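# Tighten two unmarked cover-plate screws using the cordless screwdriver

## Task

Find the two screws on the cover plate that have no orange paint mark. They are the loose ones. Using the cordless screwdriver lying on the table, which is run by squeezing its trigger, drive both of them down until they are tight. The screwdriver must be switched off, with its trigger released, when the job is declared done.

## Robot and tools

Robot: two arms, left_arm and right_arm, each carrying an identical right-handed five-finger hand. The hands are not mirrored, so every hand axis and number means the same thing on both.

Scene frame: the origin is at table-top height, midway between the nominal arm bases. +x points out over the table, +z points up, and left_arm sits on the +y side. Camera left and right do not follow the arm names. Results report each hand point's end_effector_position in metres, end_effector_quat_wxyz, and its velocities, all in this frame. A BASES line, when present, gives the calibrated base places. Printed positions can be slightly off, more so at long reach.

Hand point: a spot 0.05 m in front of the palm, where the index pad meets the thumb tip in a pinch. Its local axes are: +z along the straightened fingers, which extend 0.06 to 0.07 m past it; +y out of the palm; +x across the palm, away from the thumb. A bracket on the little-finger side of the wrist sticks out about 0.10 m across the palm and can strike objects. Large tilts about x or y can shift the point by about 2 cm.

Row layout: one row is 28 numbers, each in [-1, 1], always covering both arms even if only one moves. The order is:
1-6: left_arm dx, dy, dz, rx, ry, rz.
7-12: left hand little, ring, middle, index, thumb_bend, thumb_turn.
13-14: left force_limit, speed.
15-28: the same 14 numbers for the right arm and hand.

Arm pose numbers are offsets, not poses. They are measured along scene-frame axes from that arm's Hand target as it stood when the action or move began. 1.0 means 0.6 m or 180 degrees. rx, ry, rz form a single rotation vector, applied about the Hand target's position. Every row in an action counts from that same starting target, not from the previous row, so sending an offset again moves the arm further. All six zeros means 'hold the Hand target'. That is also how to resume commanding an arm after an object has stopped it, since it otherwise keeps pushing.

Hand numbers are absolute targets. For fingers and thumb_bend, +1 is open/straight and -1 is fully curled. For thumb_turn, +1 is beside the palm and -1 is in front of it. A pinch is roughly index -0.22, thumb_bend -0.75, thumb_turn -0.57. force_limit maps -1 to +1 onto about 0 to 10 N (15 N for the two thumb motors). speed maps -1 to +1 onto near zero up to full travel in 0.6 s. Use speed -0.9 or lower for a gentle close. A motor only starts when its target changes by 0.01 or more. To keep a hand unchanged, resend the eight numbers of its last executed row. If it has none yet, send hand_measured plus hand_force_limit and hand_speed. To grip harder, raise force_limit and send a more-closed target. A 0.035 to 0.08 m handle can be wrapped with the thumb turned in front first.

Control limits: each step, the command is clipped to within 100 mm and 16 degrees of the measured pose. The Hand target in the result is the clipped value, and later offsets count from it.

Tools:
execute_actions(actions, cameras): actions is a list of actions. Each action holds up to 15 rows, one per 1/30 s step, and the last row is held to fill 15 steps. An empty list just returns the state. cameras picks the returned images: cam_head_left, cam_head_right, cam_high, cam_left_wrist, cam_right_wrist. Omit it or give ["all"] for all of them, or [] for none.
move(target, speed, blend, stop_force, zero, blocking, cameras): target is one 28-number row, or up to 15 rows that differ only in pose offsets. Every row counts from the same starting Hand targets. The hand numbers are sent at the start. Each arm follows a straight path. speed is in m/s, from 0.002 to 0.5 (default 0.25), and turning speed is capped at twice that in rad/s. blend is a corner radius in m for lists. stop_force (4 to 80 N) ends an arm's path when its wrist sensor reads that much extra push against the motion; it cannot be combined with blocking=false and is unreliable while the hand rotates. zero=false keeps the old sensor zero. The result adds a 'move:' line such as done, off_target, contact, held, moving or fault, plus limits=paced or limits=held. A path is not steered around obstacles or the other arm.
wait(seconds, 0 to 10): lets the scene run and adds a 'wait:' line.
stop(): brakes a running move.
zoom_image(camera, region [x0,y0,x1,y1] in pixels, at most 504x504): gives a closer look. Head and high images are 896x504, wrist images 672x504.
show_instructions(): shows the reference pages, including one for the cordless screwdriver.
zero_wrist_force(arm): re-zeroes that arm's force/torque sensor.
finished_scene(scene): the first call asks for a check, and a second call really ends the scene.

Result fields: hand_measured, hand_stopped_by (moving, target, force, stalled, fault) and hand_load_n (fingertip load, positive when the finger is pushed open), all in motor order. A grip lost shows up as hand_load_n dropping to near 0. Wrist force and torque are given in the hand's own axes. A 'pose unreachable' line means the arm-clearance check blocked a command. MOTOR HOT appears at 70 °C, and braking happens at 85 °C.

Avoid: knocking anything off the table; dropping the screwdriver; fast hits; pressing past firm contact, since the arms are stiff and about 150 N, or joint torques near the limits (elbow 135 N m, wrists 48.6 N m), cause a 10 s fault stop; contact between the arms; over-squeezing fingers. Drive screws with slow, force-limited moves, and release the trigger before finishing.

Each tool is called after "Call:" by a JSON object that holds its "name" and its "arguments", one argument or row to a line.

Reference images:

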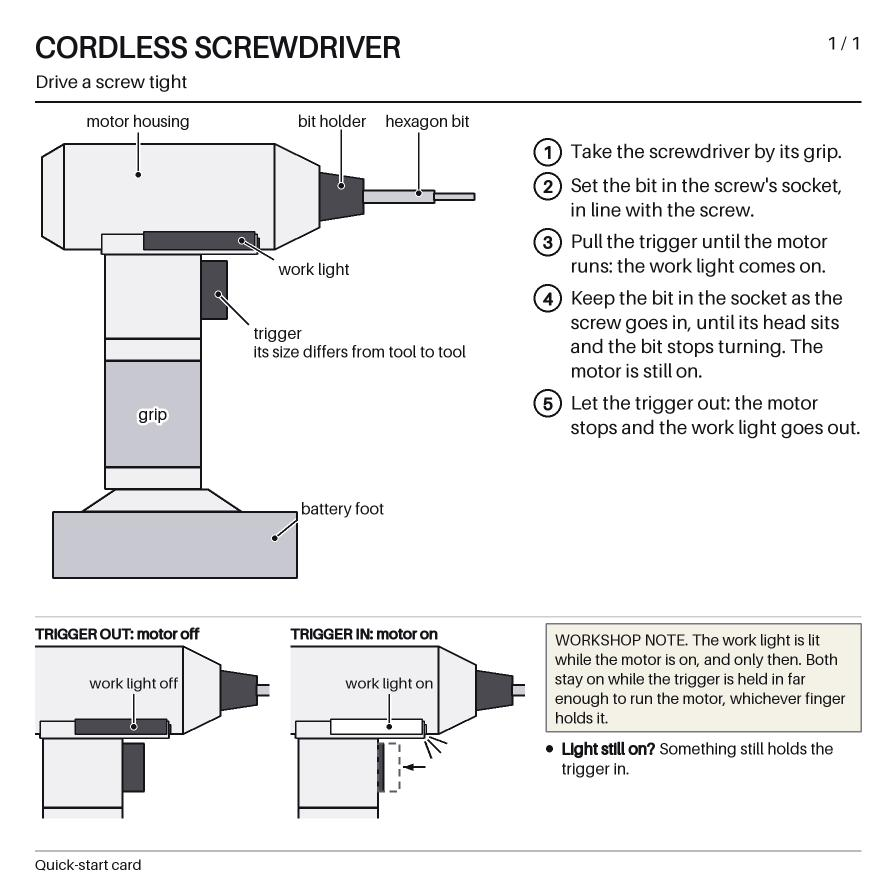

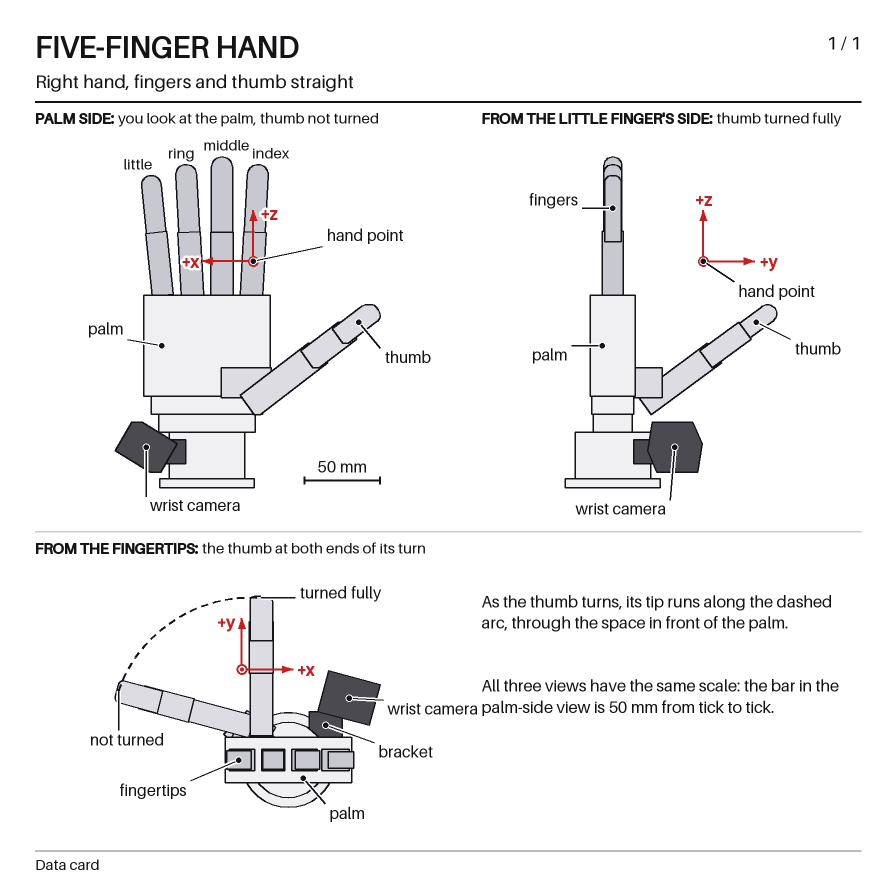

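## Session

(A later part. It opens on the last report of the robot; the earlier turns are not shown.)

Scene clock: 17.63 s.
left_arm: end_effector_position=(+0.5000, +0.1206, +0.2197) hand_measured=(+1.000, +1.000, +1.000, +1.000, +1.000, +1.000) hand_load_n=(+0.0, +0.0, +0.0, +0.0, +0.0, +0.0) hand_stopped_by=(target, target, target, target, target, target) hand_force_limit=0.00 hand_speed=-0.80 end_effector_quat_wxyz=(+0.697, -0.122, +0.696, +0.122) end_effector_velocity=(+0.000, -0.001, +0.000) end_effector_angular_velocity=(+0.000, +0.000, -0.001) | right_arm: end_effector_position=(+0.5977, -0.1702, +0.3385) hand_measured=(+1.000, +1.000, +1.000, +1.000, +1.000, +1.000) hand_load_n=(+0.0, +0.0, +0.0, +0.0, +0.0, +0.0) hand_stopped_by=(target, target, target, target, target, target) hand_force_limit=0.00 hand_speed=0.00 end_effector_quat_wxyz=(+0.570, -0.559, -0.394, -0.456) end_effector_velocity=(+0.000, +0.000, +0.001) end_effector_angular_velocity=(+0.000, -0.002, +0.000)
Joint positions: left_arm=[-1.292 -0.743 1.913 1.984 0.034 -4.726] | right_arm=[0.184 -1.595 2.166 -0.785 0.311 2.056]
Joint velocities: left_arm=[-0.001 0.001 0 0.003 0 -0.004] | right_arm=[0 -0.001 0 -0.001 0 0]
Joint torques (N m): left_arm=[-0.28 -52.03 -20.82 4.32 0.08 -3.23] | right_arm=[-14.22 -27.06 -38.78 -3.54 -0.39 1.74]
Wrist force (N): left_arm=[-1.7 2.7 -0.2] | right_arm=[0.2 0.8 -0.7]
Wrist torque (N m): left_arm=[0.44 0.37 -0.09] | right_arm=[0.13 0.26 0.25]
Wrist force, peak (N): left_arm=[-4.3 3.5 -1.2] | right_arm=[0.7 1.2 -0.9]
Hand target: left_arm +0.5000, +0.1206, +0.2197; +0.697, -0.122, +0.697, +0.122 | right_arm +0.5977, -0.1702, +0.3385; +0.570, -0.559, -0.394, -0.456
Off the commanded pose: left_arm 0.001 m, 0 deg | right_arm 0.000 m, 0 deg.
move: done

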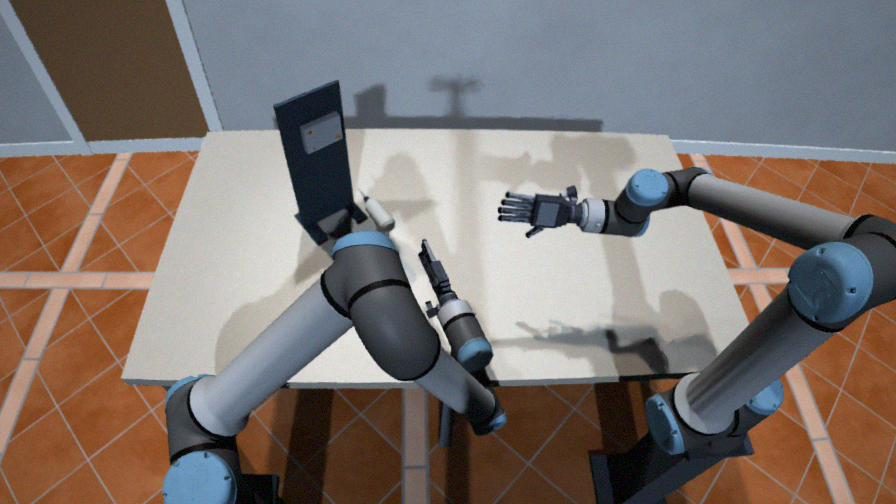

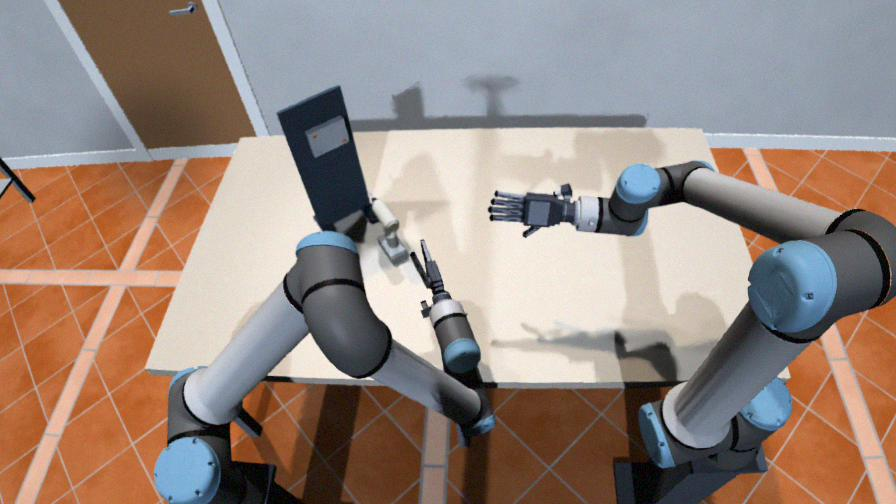

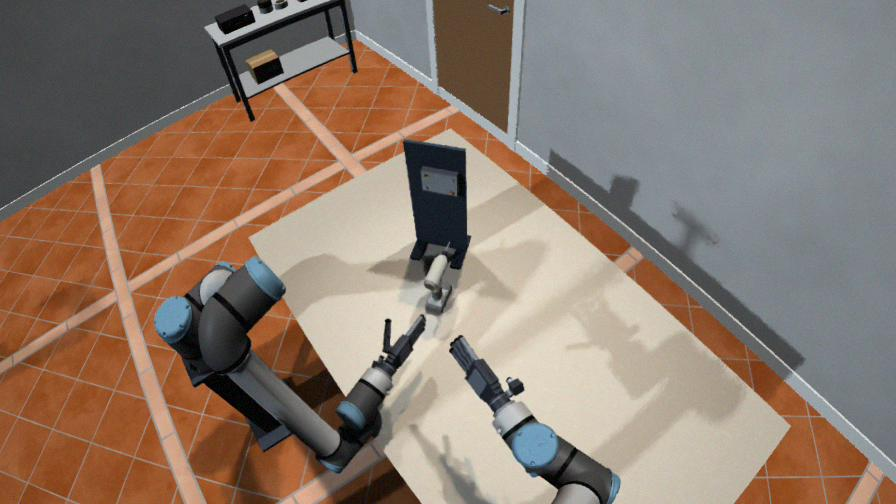

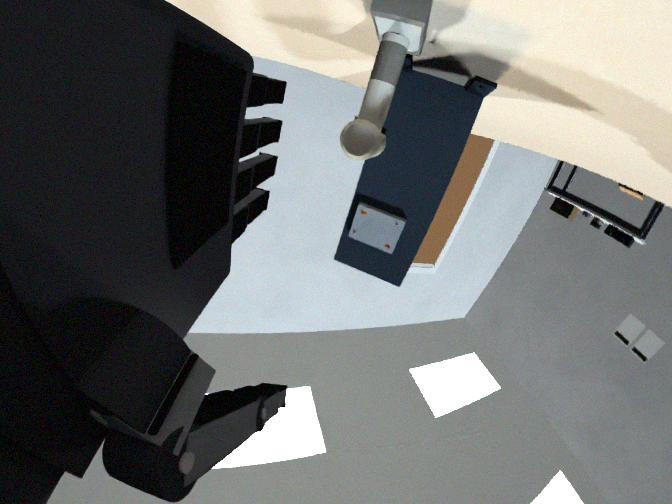

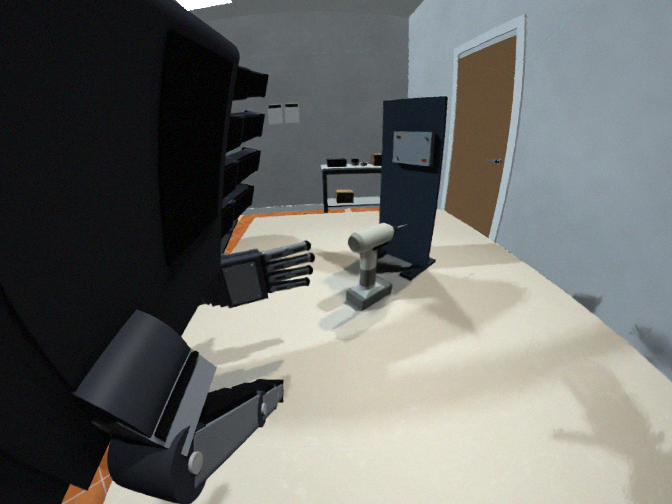

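Call:
{"name": "move", "arguments": {
  "target": [0.193,0.119,-0.160,0,0,0.086,1,1,1,1,1,-1,0,0,0,0,0,0,0,0,1,1,1,1,1,1,0,0],
  "speed": 0.15,
  "cameras": ["cam_right_wrist","cam_left_wrist","cam_high"]
}}

Scene clock: 20.50 s.
left_arm: end_effector_position=(+0.5139, +0.1297, +0.2082) hand_measured=(+1.000, +1.000, +1.000, +1.000, +1.000, -1.000) hand_load_n=(+0.0, +0.0, +0.0, +0.0, +0.0, -0.5) hand_stopped_by=(target, target, target, target, target, target) hand_force_limit=0.00 hand_speed=0.00 end_effector_quat_wxyz=(+0.695, -0.133, +0.694, +0.133) end_effector_velocity=(+0.000, -0.001, +0.000) end_effector_angular_velocity=(+0.000, +0.000, -0.001) | right_arm: end_effector_position=(+0.5977, -0.1702, +0.3385) hand_measured=(+1.000, +1.000, +1.000, +1.000, +1.000, +1.000) hand_load_n=(+0.0, -0.5, +0.0, +0.0, +0.0, +0.0) hand_stopped_by=(target, target, target, target, target, target) hand_force_limit=0.00 hand_speed=0.00 end_effector_quat_wxyz=(+0.570, -0.559, -0.394, -0.456) end_effector_velocity=(+0.000, +0.000, +0.000) end_effector_angular_velocity=(+0.000, +0.001, +0.000)
Joint positions: left_arm=[-1.265 -0.719 1.892 1.987 0.039 -4.731] | right_arm=[0.184 -1.595 2.166 -0.785 0.311 2.056]
Joint velocities: left_arm=[-0.001 0 0 0 0 -0.001] | right_arm=[0 0.001 0 0 0 0]
Joint torques (N m): left_arm=[-2.16 -71.31 -17.02 0.17 -0.02 0.26] | right_arm=[-13.43 -28.03 -35.37 -3.33 -0.33 1.58]
Wrist force (N): left_arm=[-1.9 2.7 0.1] | right_arm=[-0.1 1.0 -0.8]
Wrist torque (N m): left_arm=[0.43 0.39 -0.12] | right_arm=[0.16 0.31 0.24]
Wrist force, peak (N): left_arm=[2.6 3.2 7.6] | right_arm=[0.1 1.3 -0.9]
Hand target: left_arm +0.5139, +0.1297, +0.2082; +0.695, -0.133, +0.694, +0.133 | right_arm +0.5977, -0.1702, +0.3385; +0.570, -0.559, -0.394, -0.456
Off the commanded pose: left_arm 0.146 m, 14 deg | right_arm 0.000 m, 0 deg.
FORCE FAULT: contact force on the left arm reached its limit, and that arm stopped. The contact can be on any part of that arm, not only on its tool. That arm's remaining commands of this call were not run. That arm is still stopped at the end of this call. That arm stays stopped for about 9 more seconds. Until then a move that you send moves the other arm only, and its call returns only when the move has ended. Once the stop has ended, the next robot result says so. If the stop ends while you think or write, that arm runs what you send next, counted from its Hand target as the stop leaves it. While its stop runs, an arm, its gripper or tool too, takes no new command. Until it ends, the stop uses up actions while you think or wait. An arm that is not stopped still takes commands.
move: fault (left_arm)
Images, in order (width x height): cam_high 896x504, cam_left_wrist 672x504, cam_right_wrist 672x504.

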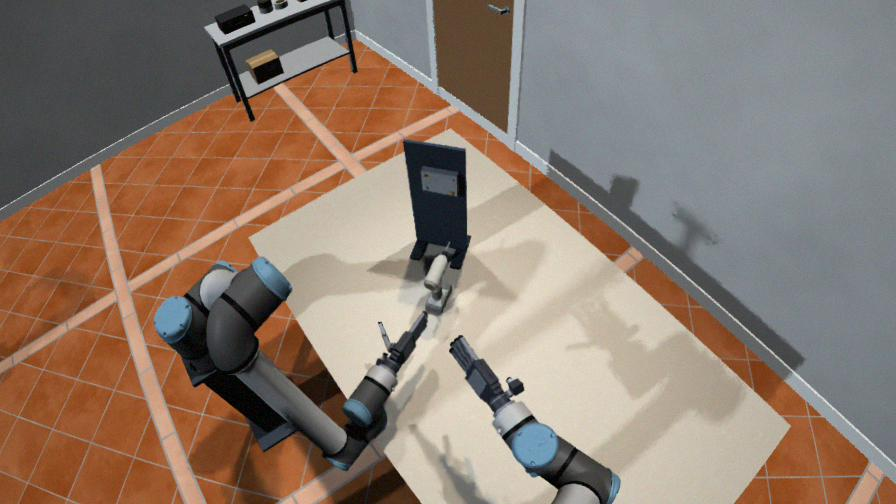

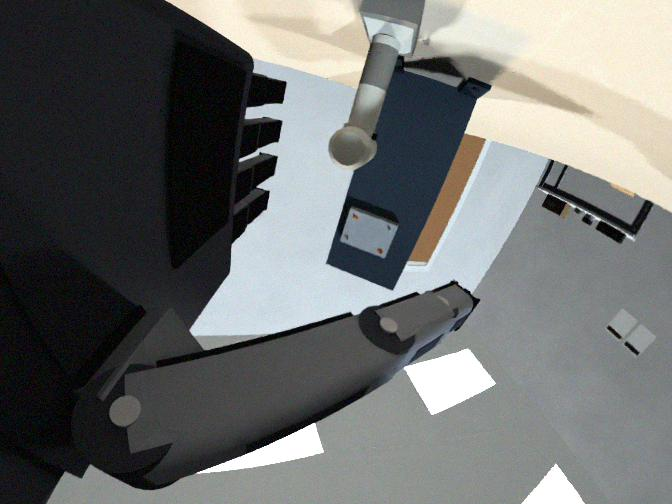

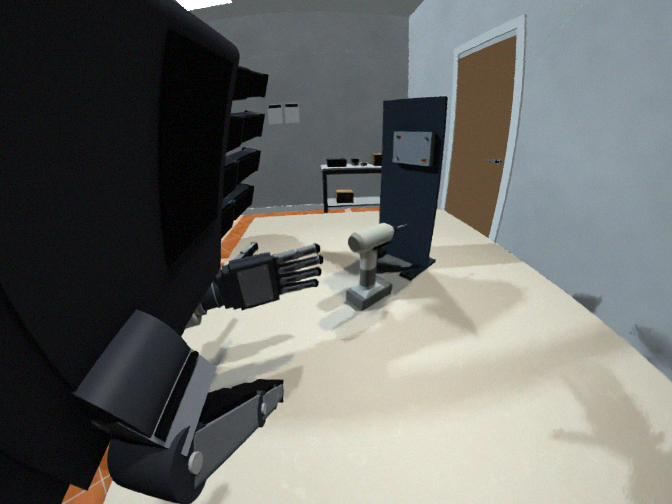

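Call:
{"name": "wait", "arguments": {
  "seconds": 9,
  "cameras": ["cam_high"]
}}

Scene clock: 31.27 s.
left_arm: end_effector_position=(+0.5139, +0.1297, +0.2082) hand_measured=(+1.000, +1.000, +1.000, +1.000, +1.000, -1.000) hand_load_n=(+0.0, +0.0, +0.0, +0.0, +0.0, +0.0) hand_stopped_by=(target, target, target, target, target, target) hand_force_limit=0.00 hand_speed=0.00 end_effector_quat_wxyz=(+0.695, -0.133, +0.694, +0.133) end_effector_velocity=(+0.000, +0.001, +0.000) end_effector_angular_velocity=(+0.000, +0.000, +0.001) | right_arm: end_effector_position=(+0.5977, -0.1702, +0.3385) hand_measured=(+1.000, +1.000, +1.000, +1.000, +1.000, +1.000) hand_load_n=(+0.0, +0.0, +0.0, +0.0, +0.0, -0.5) hand_stopped_by=(target, target, target, target, target, target) hand_force_limit=0.00 hand_speed=0.00 end_effector_quat_wxyz=(+0.570, -0.559, -0.394, -0.456) end_effector_velocity=(+0.000, +0.000, +0.000) end_effector_angular_velocity=(+0.000, +0.000, +0.000)
Joint positions: left_arm=[-1.265 -0.719 1.892 1.987 0.039 -4.731] | right_arm=[0.184 -1.595 2.166 -0.785 0.311 2.056]
Joint velocities: left_arm=[0.001 0 0 0 0 0] | right_arm=[0 -0.001 0 0.001 0 0]
Joint torques (N m): left_arm=[-2.3 -73 -16.52 -0.12 0.21 0.3] | right_arm=[-10.82 -30.89 -33.36 -1.33 -0.2 1.35]
Wrist force (N): left_arm=[-1.5 2.7 0.1] | right_arm=[0.3 0.7 -0.4]
Wrist torque (N m): left_arm=[0.43 0.34 -0.10] | right_arm=[0.08 0.24 0.25]
Wrist force, peak (N): left_arm=[-2.0 3.2 -0.2] | right_arm=[0.3 1.2 -1.1]
Hand target: left_arm +0.5139, +0.1297, +0.2082; +0.695, -0.133, +0.694, +0.133 | right_arm +0.5977, -0.1702, +0.3385; +0.570, -0.559, -0.394, -0.456
Off the commanded pose: left_arm 0.146 m, 14 deg | right_arm 0.000 m, 0 deg.
FORCE FAULT, CONTINUED: the left arm's stop, for the force fault that an earlier result reported, is over. The rest of the stop counts as 17 of the actions that you can send in this scene. During its stop the left arm's controller moved it back a little. That arm now holds where it stands, not its last command. That arm accepts commands again.
wait: 9.00 s; at rest from the start
Images, in order (width x height): cam_high 896x504.

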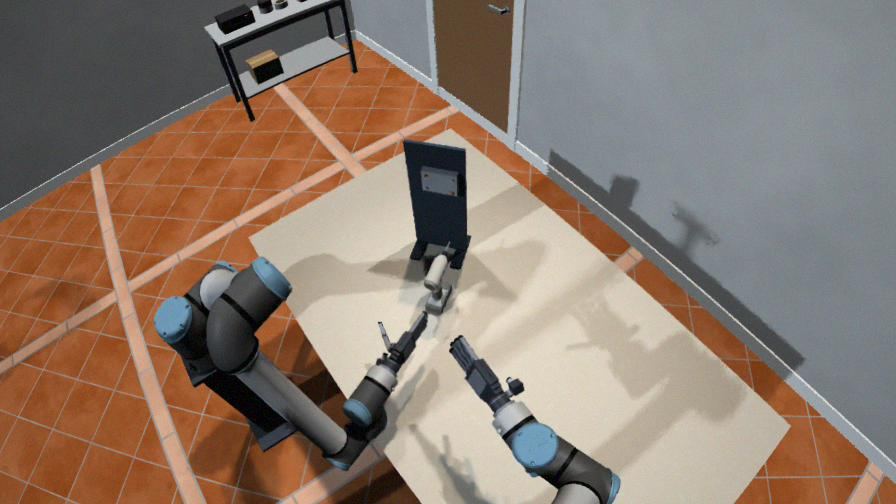

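Call:
{"name": "move", "arguments": {
  "target": [
    [-0.067,0,0.01,0,0,0,1,1,1,1,1,-1,0,0,0,0,0,0,0,0,1,1,1,1,1,1,0,0],
    [-0.157,0,0.487,0,0,0,1,1,1,1,1,-1,0,0,0,0,0,0,0,0,1,1,1,1,1,1,0,0],
    [-0.157,0,0.487,0,0,-0.31,1,1,1,1,1,-1,0,0,0,0,0,0,0,0,1,1,1,1,1,1,0,0]
  ],
  "speed": [0.1,0.3,0.35],
  "cameras": ["cam_high"]
}}

Scene clock: 34.90 s.
left_arm: end_effector_position=(+0.4195, +0.1289, +0.5013) hand_measured=(+1.000, +1.000, +1.000, +1.000, +1.000, -1.000) hand_load_n=(+0.0, +0.0, +0.0, +0.0, +0.0, -0.5) hand_stopped_by=(target, target, target, target, target, target) hand_force_limit=0.00 hand_speed=0.00 end_effector_quat_wxyz=(+0.676, +0.207, +0.676, -0.208) end_effector_velocity=(-0.001, -0.001, +0.000) end_effector_angular_velocity=(-0.001, +0.001, -0.004) | right_arm: end_effector_position=(+0.5977, -0.1702, +0.3385) hand_measured=(+1.000, +1.000, +1.000, +1.000, +1.000, +1.000) hand_load_n=(+0.0, +0.0, +0.0, +0.0, +0.0, +0.0) hand_stopped_by=(target, target, target, target, target, target) hand_force_limit=0.00 hand_speed=0.00 end_effector_quat_wxyz=(+0.570, -0.559, -0.394, -0.456) end_effector_velocity=(+0.000, +0.000, +0.000) end_effector_angular_velocity=(+0.000, +0.000, +0.000)
Joint positions: left_arm=[-1.345 -1.523 2.407 2.256 -0.854 -4.713] | right_arm=[0.184 -1.595 2.166 -0.785 0.311 2.056]
Joint velocities: left_arm=[-0.001 0 0 0.001 -0.003 -0.001] | right_arm=[0 0 0 0 0 0]
Joint torques (N m): left_arm=[2.64 -15.29 -39.59 1.45 -1.64 -2.48] | right_arm=[-10.03 -31.35 -33.54 -0.62 -0.35 1.33]
Wrist force (N): left_arm=[-2.0 2.8 -0.3] | right_arm=[0.1 1.0 -0.7]
Wrist torque (N m): left_arm=[0.47 0.43 -0.15] | right_arm=[0.14 0.28 0.24]
Wrist force, peak (N): left_arm=[-4.3 3.0 -0.6] | right_arm=[0.5 1.3 -0.7]
Hand target: left_arm +0.4195, +0.1288, +0.5013; +0.676, +0.207, +0.676, -0.208 | right_arm +0.5977, -0.1702, +0.3385; +0.570, -0.559, -0.394, -0.456
Off the commanded pose: left_arm 0.001 m, 0 deg | right_arm 0.000 m, 0 deg.
move: done
Images, in order (width x height): cam_high 896x504.

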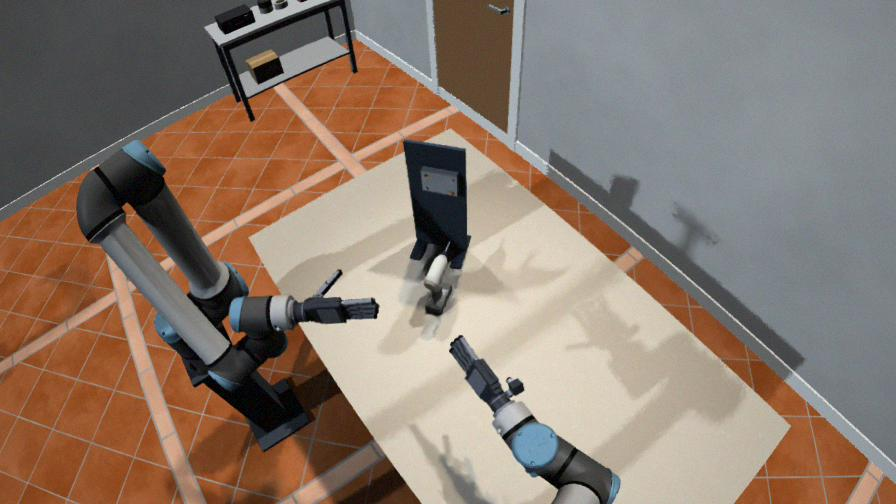

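Call:
{"name": "move", "arguments": {
  "target": [0,0,0.05,-0.0513,-0.1916,0.2153,1,1,1,1,1,-1,0,0,0,0,0,0,0,0,1,1,1,1,1,1,0,0],
  "speed": 0.35,
  "cameras": ["cam_high"]
}}

Scene clock: 36.90 s.
left_arm: end_effector_position=(+0.4195, +0.1292, +0.5308) hand_measured=(+1.000, +1.000, +1.000, +1.000, +1.000, -1.000) hand_load_n=(+0.0, +0.0, +0.0, +0.0, +0.0, -0.5) hand_stopped_by=(target, target, target, target, target, target) hand_force_limit=0.00 hand_speed=0.00 end_effector_quat_wxyz=(+0.886, -0.028, +0.460, +0.043) end_effector_velocity=(+0.000, +0.000, +0.000) end_effector_angular_velocity=(-0.001, +0.000, +0.001) | right_arm: end_effector_position=(+0.5977, -0.1702, +0.3385) hand_measured=(+1.000, +1.000, +1.000, +1.000, +1.000, +1.000) hand_load_n=(+0.0, +0.0, +0.0, +0.0, +0.5, +0.0) hand_stopped_by=(target, target, target, target, target, target) hand_force_limit=0.00 hand_speed=0.00 end_effector_quat_wxyz=(+0.570, -0.559, -0.394, -0.456) end_effector_velocity=(+0.000, +0.000, -0.001) end_effector_angular_velocity=(+0.000, +0.001, -0.001)
Joint positions: left_arm=[-1.323 -1.076 1.841 1.046 -0.634 -3.449] | right_arm=[0.184 -1.595 2.166 -0.785 0.311 2.056]
Joint velocities: left_arm=[0 0 0 -0.002 0 0.001] | right_arm=[0 0.001 0 0 0 0]
Joint torques (N m): left_arm=[-9.43 -75.62 -26.42 0.05 -1.68 3.92] | right_arm=[-9.41 -31.92 -34.2 -0.28 -0.35 1.42]
Wrist force (N): left_arm=[-1.4 2.9 1.2] | right_arm=[0.1 1.0 -0.7]
Wrist torque (N m): left_arm=[0.30 0.24 -0.09] | right_arm=[0.17 0.27 0.25]
Wrist force, peak (N): left_arm=[-2.1 3.4 -0.4] | right_arm=[0.1 0.9 -1.1]
Hand target: left_arm +0.4194, +0.1292, +0.5308; +0.886, -0.028, +0.460, +0.043 | right_arm +0.5977, -0.1702, +0.3385; +0.570, -0.559, -0.394, -0.456
Off the commanded pose: left_arm 0.001 m, 0 deg | right_arm 0.000 m, 0 deg.
move: done
Images, in order (width x height): cam_high 896x504.

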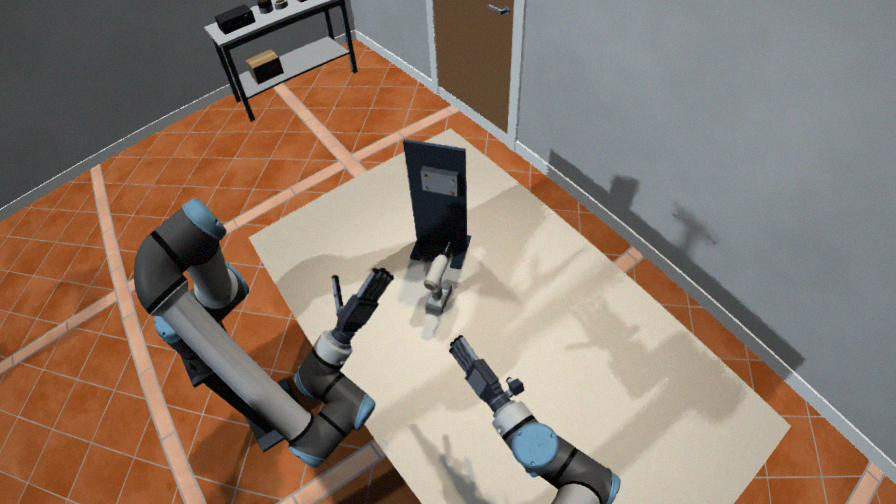

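Call:
{"name": "move", "arguments": {
  "target": [0,0,0,-0.0839,0.1799,0.2153,1,1,1,1,1,-1,0,0,0,0,0,0,0,0,1,1,1,1,1,1,0,0],
  "speed": 0.35,
  "cameras": ["cam_high"]
}}

Scene clock: 38.83 s.
left_arm: end_effector_position=(+0.4195, +0.1291, +0.5307) hand_measured=(+1.000, +1.000, +1.000, +1.000, +1.000, -1.000) hand_load_n=(+0.0, +0.0, +0.0, +0.0, +0.0, +0.0) hand_stopped_by=(target, target, target, target, target, target) hand_force_limit=0.00 hand_speed=0.00 end_effector_quat_wxyz=(+0.651, -0.277, +0.651, +0.277) end_effector_velocity=(+0.000, +0.000, +0.000) end_effector_angular_velocity=(+0.001, +0.002, +0.001) | right_arm: end_effector_position=(+0.5977, -0.1702, +0.3385) hand_measured=(+1.000, +1.000, +1.000, +1.000, +1.000, +1.000) hand_load_n=(+0.0, +0.0, +0.0, +0.0, +0.0, +0.0) hand_stopped_by=(target, target, target, target, target, target) hand_force_limit=0.00 hand_speed=0.00 end_effector_quat_wxyz=(+0.570, -0.559, -0.394, -0.456) end_effector_velocity=(+0.000, +0.000, -0.001) end_effector_angular_velocity=(+0.000, +0.001, +0.000)
Joint positions: left_arm=[-1.314 -1.246 1.496 -0.25 -0.514 -1.571] | right_arm=[0.184 -1.595 2.166 -0.785 0.311 2.056]
Joint velocities: left_arm=[0 0 0 -0.002 -0.001 0.003] | right_arm=[0 0.002 0 0 0 0]
Joint torques (N m): left_arm=[-12.88 -42.05 -26.82 -2.57 -0.94 4.93] | right_arm=[-9.61 -32.04 -34.17 0.02 -0.44 1.34]
Wrist force (N): left_arm=[-1.5 2.6 -0.3] | right_arm=[0.2 1.0 -0.7]
Wrist torque (N m): left_arm=[0.46 0.34 -0.09] | right_arm=[0.14 0.25 0.26]
Wrist force, peak (N): left_arm=[-2.0 3.1 0.2] | right_arm=[0.1 1.0 -0.9]
Hand target: left_arm +0.4194, +0.1290, +0.5306; +0.651, -0.277, +0.651, +0.277 | right_arm +0.5977, -0.1702, +0.3385; +0.570, -0.559, -0.394, -0.456
Off the commanded pose: left_arm 0.000 m, 0 deg | right_arm 0.000 m, 0 deg.
move: done
Images, in order (width x height): cam_high 896x504.

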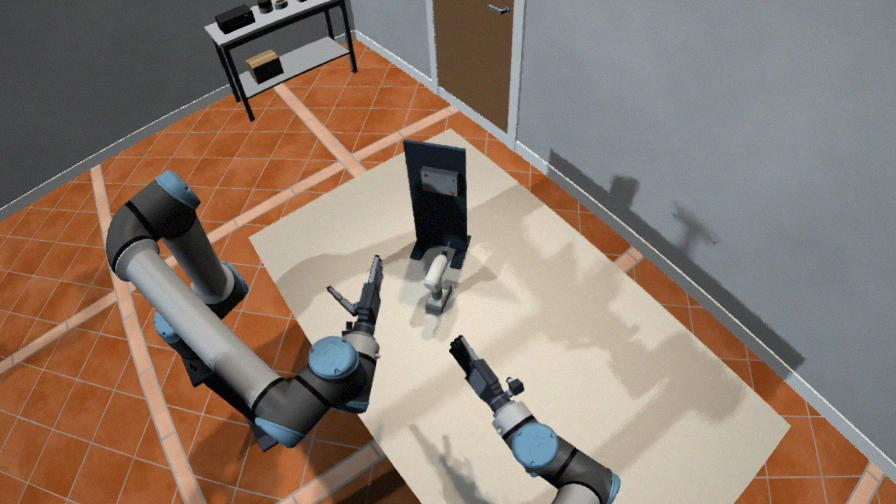

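Call:
{"name": "move", "arguments": {
  "target": [0.219,0.14,-0.468,0,0,-0.172,1,1,1,1,1,-1,0,0,0,0,0,0,0,0,1,1,1,1,1,1,0,0],
  "speed": 0.3
}}

Scene clock: 40.87 s.
left_arm: end_effector_position=(+0.5510, +0.2135, +0.2500) hand_measured=(+1.000, +1.000, +1.000, +1.000, +1.000, -1.000) hand_load_n=(+0.0, +0.0, +0.0, +0.0, +0.0, +0.0) hand_stopped_by=(target, target, target, target, target, target) hand_force_limit=0.00 hand_speed=0.00 end_effector_quat_wxyz=(+0.701, -0.093, +0.701, +0.094) end_effector_velocity=(+0.000, +0.000, +0.000) end_effector_angular_velocity=(+0.002, +0.001, +0.000) | right_arm: end_effector_position=(+0.5977, -0.1702, +0.3385) hand_measured=(+1.000, +1.000, +1.000, +1.000, +1.000, +1.000) hand_load_n=(+0.0, +0.0, +0.0, +0.0, +0.0, +0.0) hand_stopped_by=(target, target, target, target, target, target) hand_force_limit=0.00 hand_speed=0.00 end_effector_quat_wxyz=(+0.570, -0.559, -0.394, -0.456) end_effector_velocity=(+0.000, +0.000, +0.000) end_effector_angular_velocity=(+0.000, +0.000, +0.000)
Joint positions: left_arm=[-1.171 -1.214 2.029 -0.818 0.17 -1.566] | right_arm=[0.184 -1.595 2.166 -0.785 0.311 2.056]
Joint velocities: left_arm=[0 0 0 0.004 -0.001 -0.003] | right_arm=[0 0 0 0 0 0]
Joint torques (N m): left_arm=[-1.35 -67.57 -26.83 1.93 2.28 -3.69] | right_arm=[-8.36 -33.4 -34.59 0.22 -0.23 1.41]
Wrist force (N): left_arm=[-1.6 2.6 -0.1] | right_arm=[0.1 0.7 -0.6]
Wrist torque (N m): left_arm=[0.42 0.35 -0.11] | right_arm=[0.10 0.27 0.24]
Wrist force, peak (N): left_arm=[-4.3 2.4 -0.9] | right_arm=[0.3 1.2 -0.9]
Hand target: left_arm +0.5511, +0.2135, +0.2501; +0.701, -0.093, +0.701, +0.094 | right_arm +0.5977, -0.1702, +0.3385; +0.570, -0.559, -0.394, -0.456
Off the commanded pose: left_arm 0.001 m, 0 deg | right_arm 0.000 m, 0 deg.
move: done

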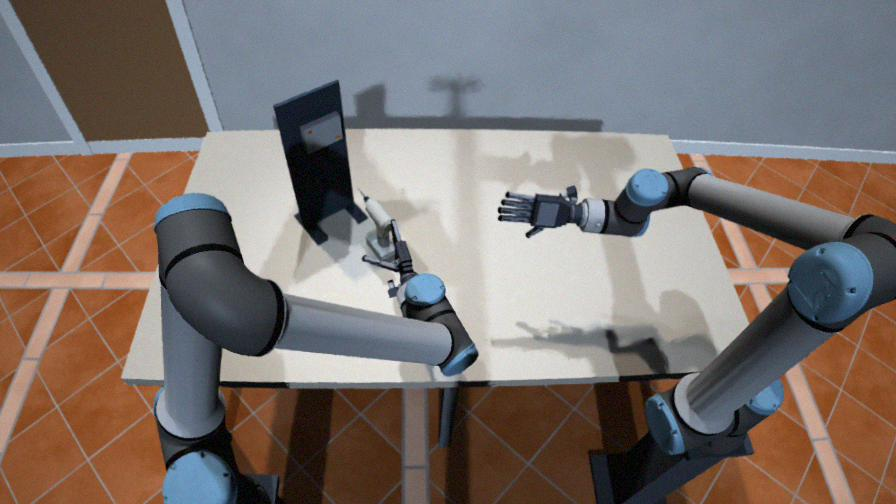

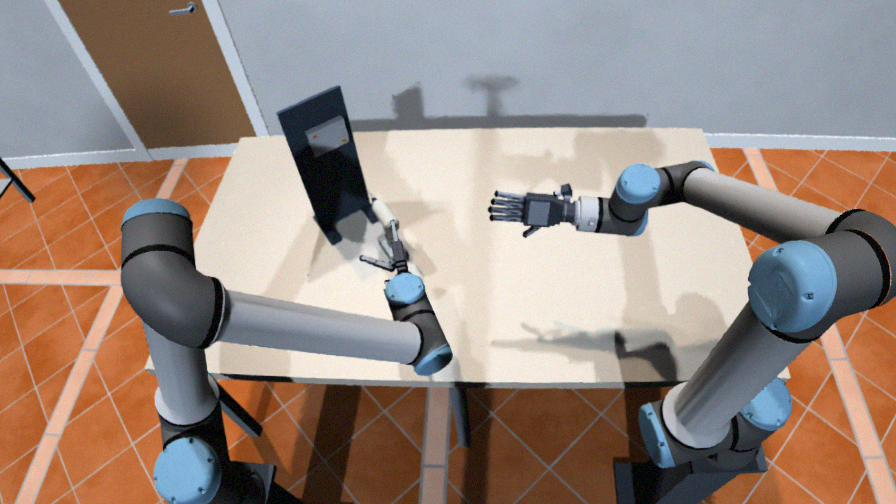

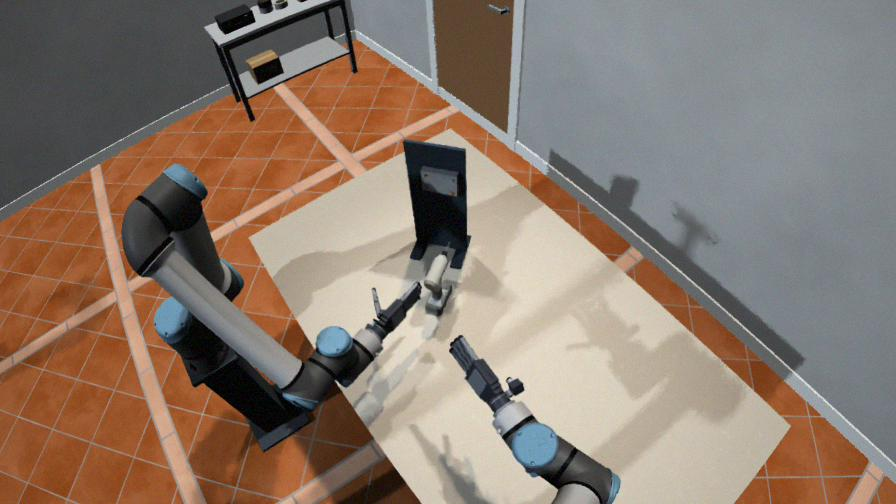

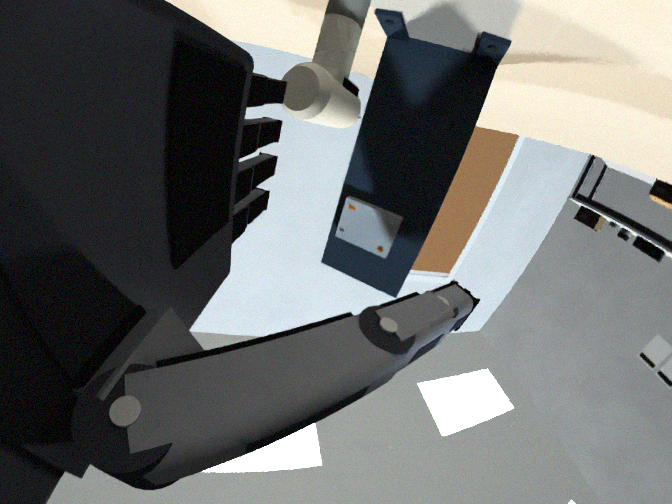

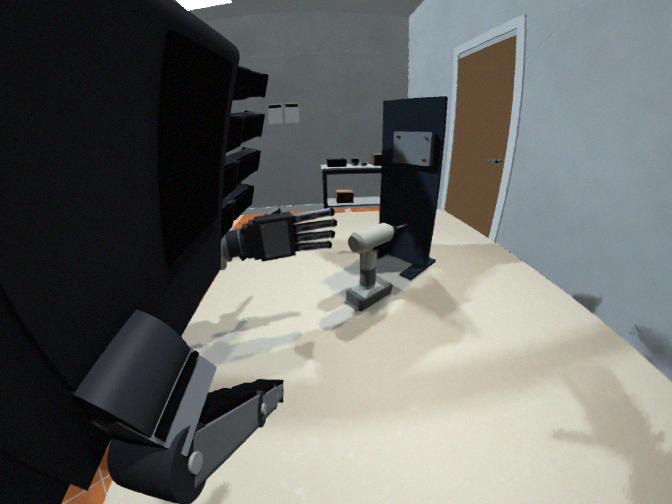

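Call:
{"name": "move", "arguments": {
  "target": [0.06,0.016,-0.205,0,0,0,1,1,1,1,1,-1,0,0,0,0,0,0,0,0,1,1,1,1,1,1,0,0],
  "speed": 0.15,
  "stop_force": 15
}}

Call:
{"name": "zoom_image", "arguments": {
  "camera": "cam_right_wrist",
  "region": [270, 190, 440, 330]
}}

Call:
{"name": "zoom_image", "arguments": {
  "camera": "cam_head_right",
  "region": [330, 180, 450, 320]
}}

Scene clock: 43.60 s.
left_arm: end_effector_position=(+0.5870, +0.2233, +0.1270) hand_measured=(+1.000, +1.000, +1.000, +1.000, +1.000, -1.000) hand_load_n=(+0.0, +0.0, +0.0, +0.0, +0.0, -0.5) hand_stopped_by=(target, target, target, target, target, target) hand_force_limit=0.00 hand_speed=0.00 end_effector_quat_wxyz=(+0.701, -0.093, +0.701, +0.094) end_effector_velocity=(+0.000, +0.000, +0.000) end_effector_angular_velocity=(+0.000, +0.000, -0.001) | right_arm: end_effector_position=(+0.5977, -0.1702, +0.3385) hand_measured=(+1.000, +1.000, +1.000, +1.000, +1.000, +1.000) hand_load_n=(+0.0, +0.0, +0.0, +0.0, +0.5, +0.0) hand_stopped_by=(target, target, target, target, target, target) hand_force_limit=0.00 hand_speed=0.00 end_effector_quat_wxyz=(+0.570, -0.559, -0.394, -0.456) end_effector_velocity=(+0.000, +0.000, +0.000) end_effector_angular_velocity=(+0.000, -0.001, +0.000)
Joint positions: left_arm=[-1.111 -1.016 2.032 -1.018 0.229 -1.567] | right_arm=[0.184 -1.595 2.166 -0.785 0.311 2.056]
Joint velocities: left_arm=[0 0 0 0 0 0] | right_arm=[0 0 0 0 0 0]
Joint torques (N m): left_arm=[-13.62 -47.9 -11.2 2.15 -1.94 -3.15] | right_arm=[-7.27 -32.92 -35.48 0.02 -0.35 1.33]
Wrist force (N): left_arm=[-1.6 2.5 -0.4] | right_arm=[0.2 0.8 -0.4]
Wrist torque (N m): left_arm=[0.43 0.35 -0.11] | right_arm=[0.10 0.25 0.25]
Wrist force, peak (N): left_arm=[-3.0 3.0 -0.3] | right_arm=[0.3 1.3 -1.1]
Hand target: left_arm +0.5870, +0.2233, +0.1269; +0.701, -0.093, +0.701, +0.094 | right_arm +0.5977, -0.1702, +0.3385; +0.570, -0.559, -0.394, -0.456
Off the commanded pose: left_arm 0.000 m, 0 deg | right_arm 0.000 m, 0 deg.
move: done

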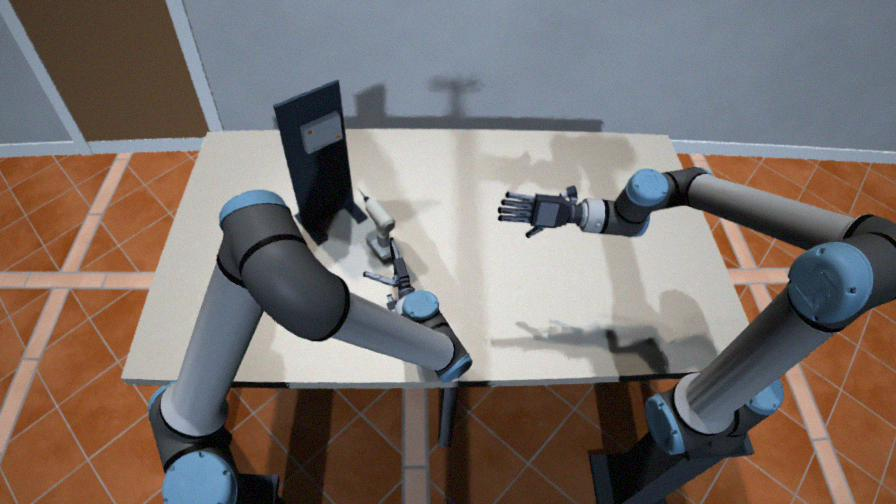

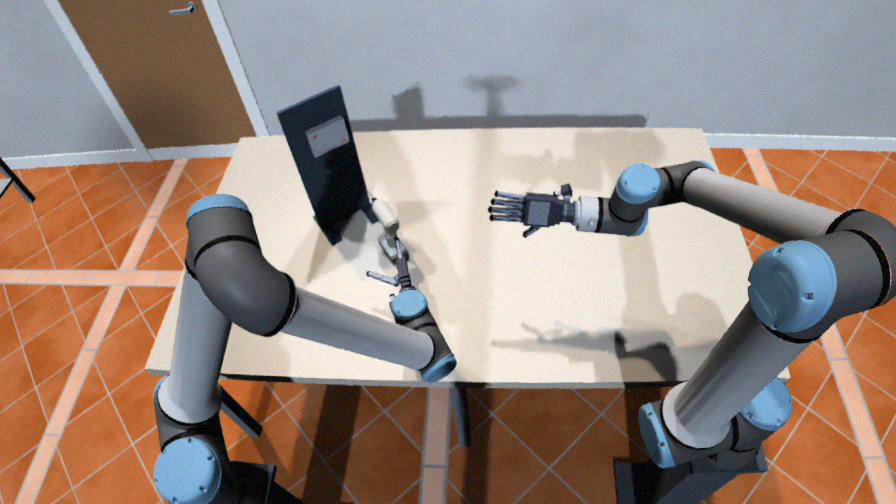

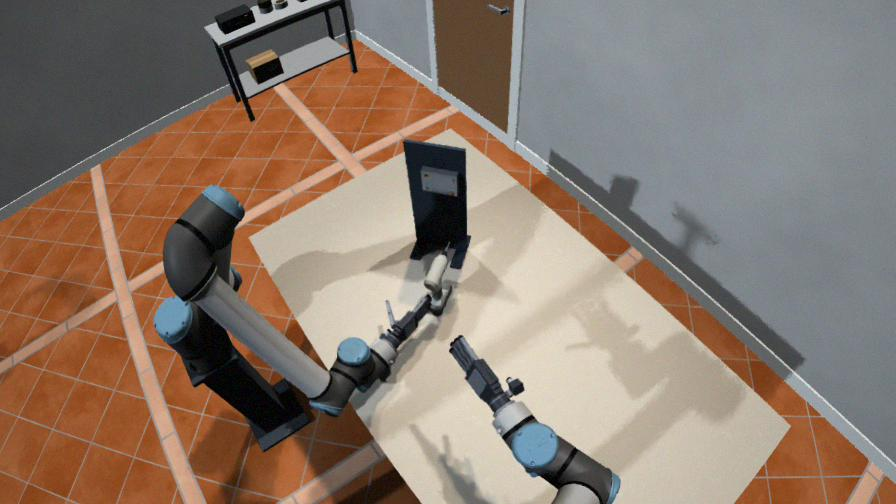

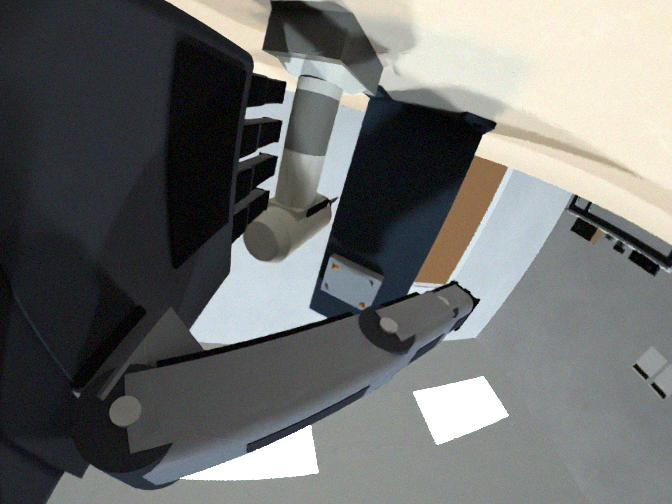

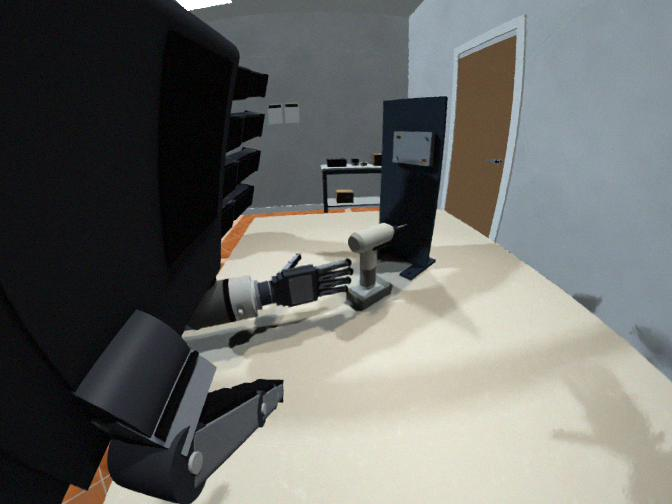

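Scaled by 2.965 from the camera's 672x504 image, which has a finer 960x720 frame.

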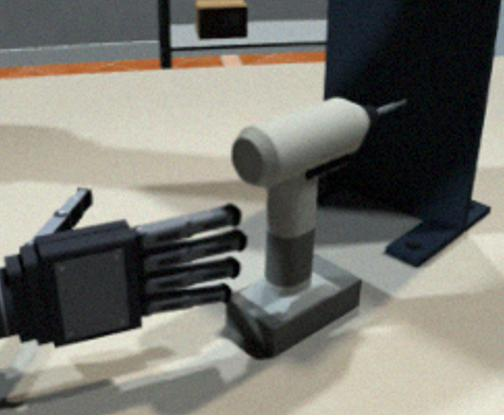

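Scaled by 3.600.

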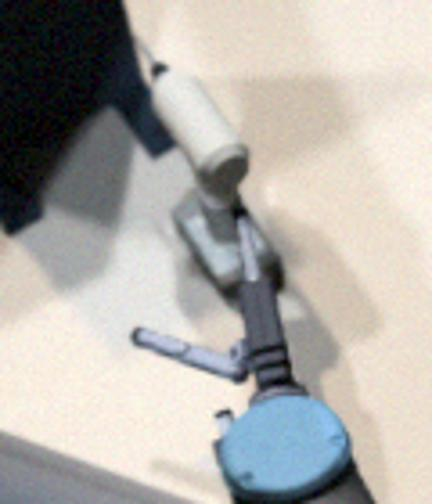

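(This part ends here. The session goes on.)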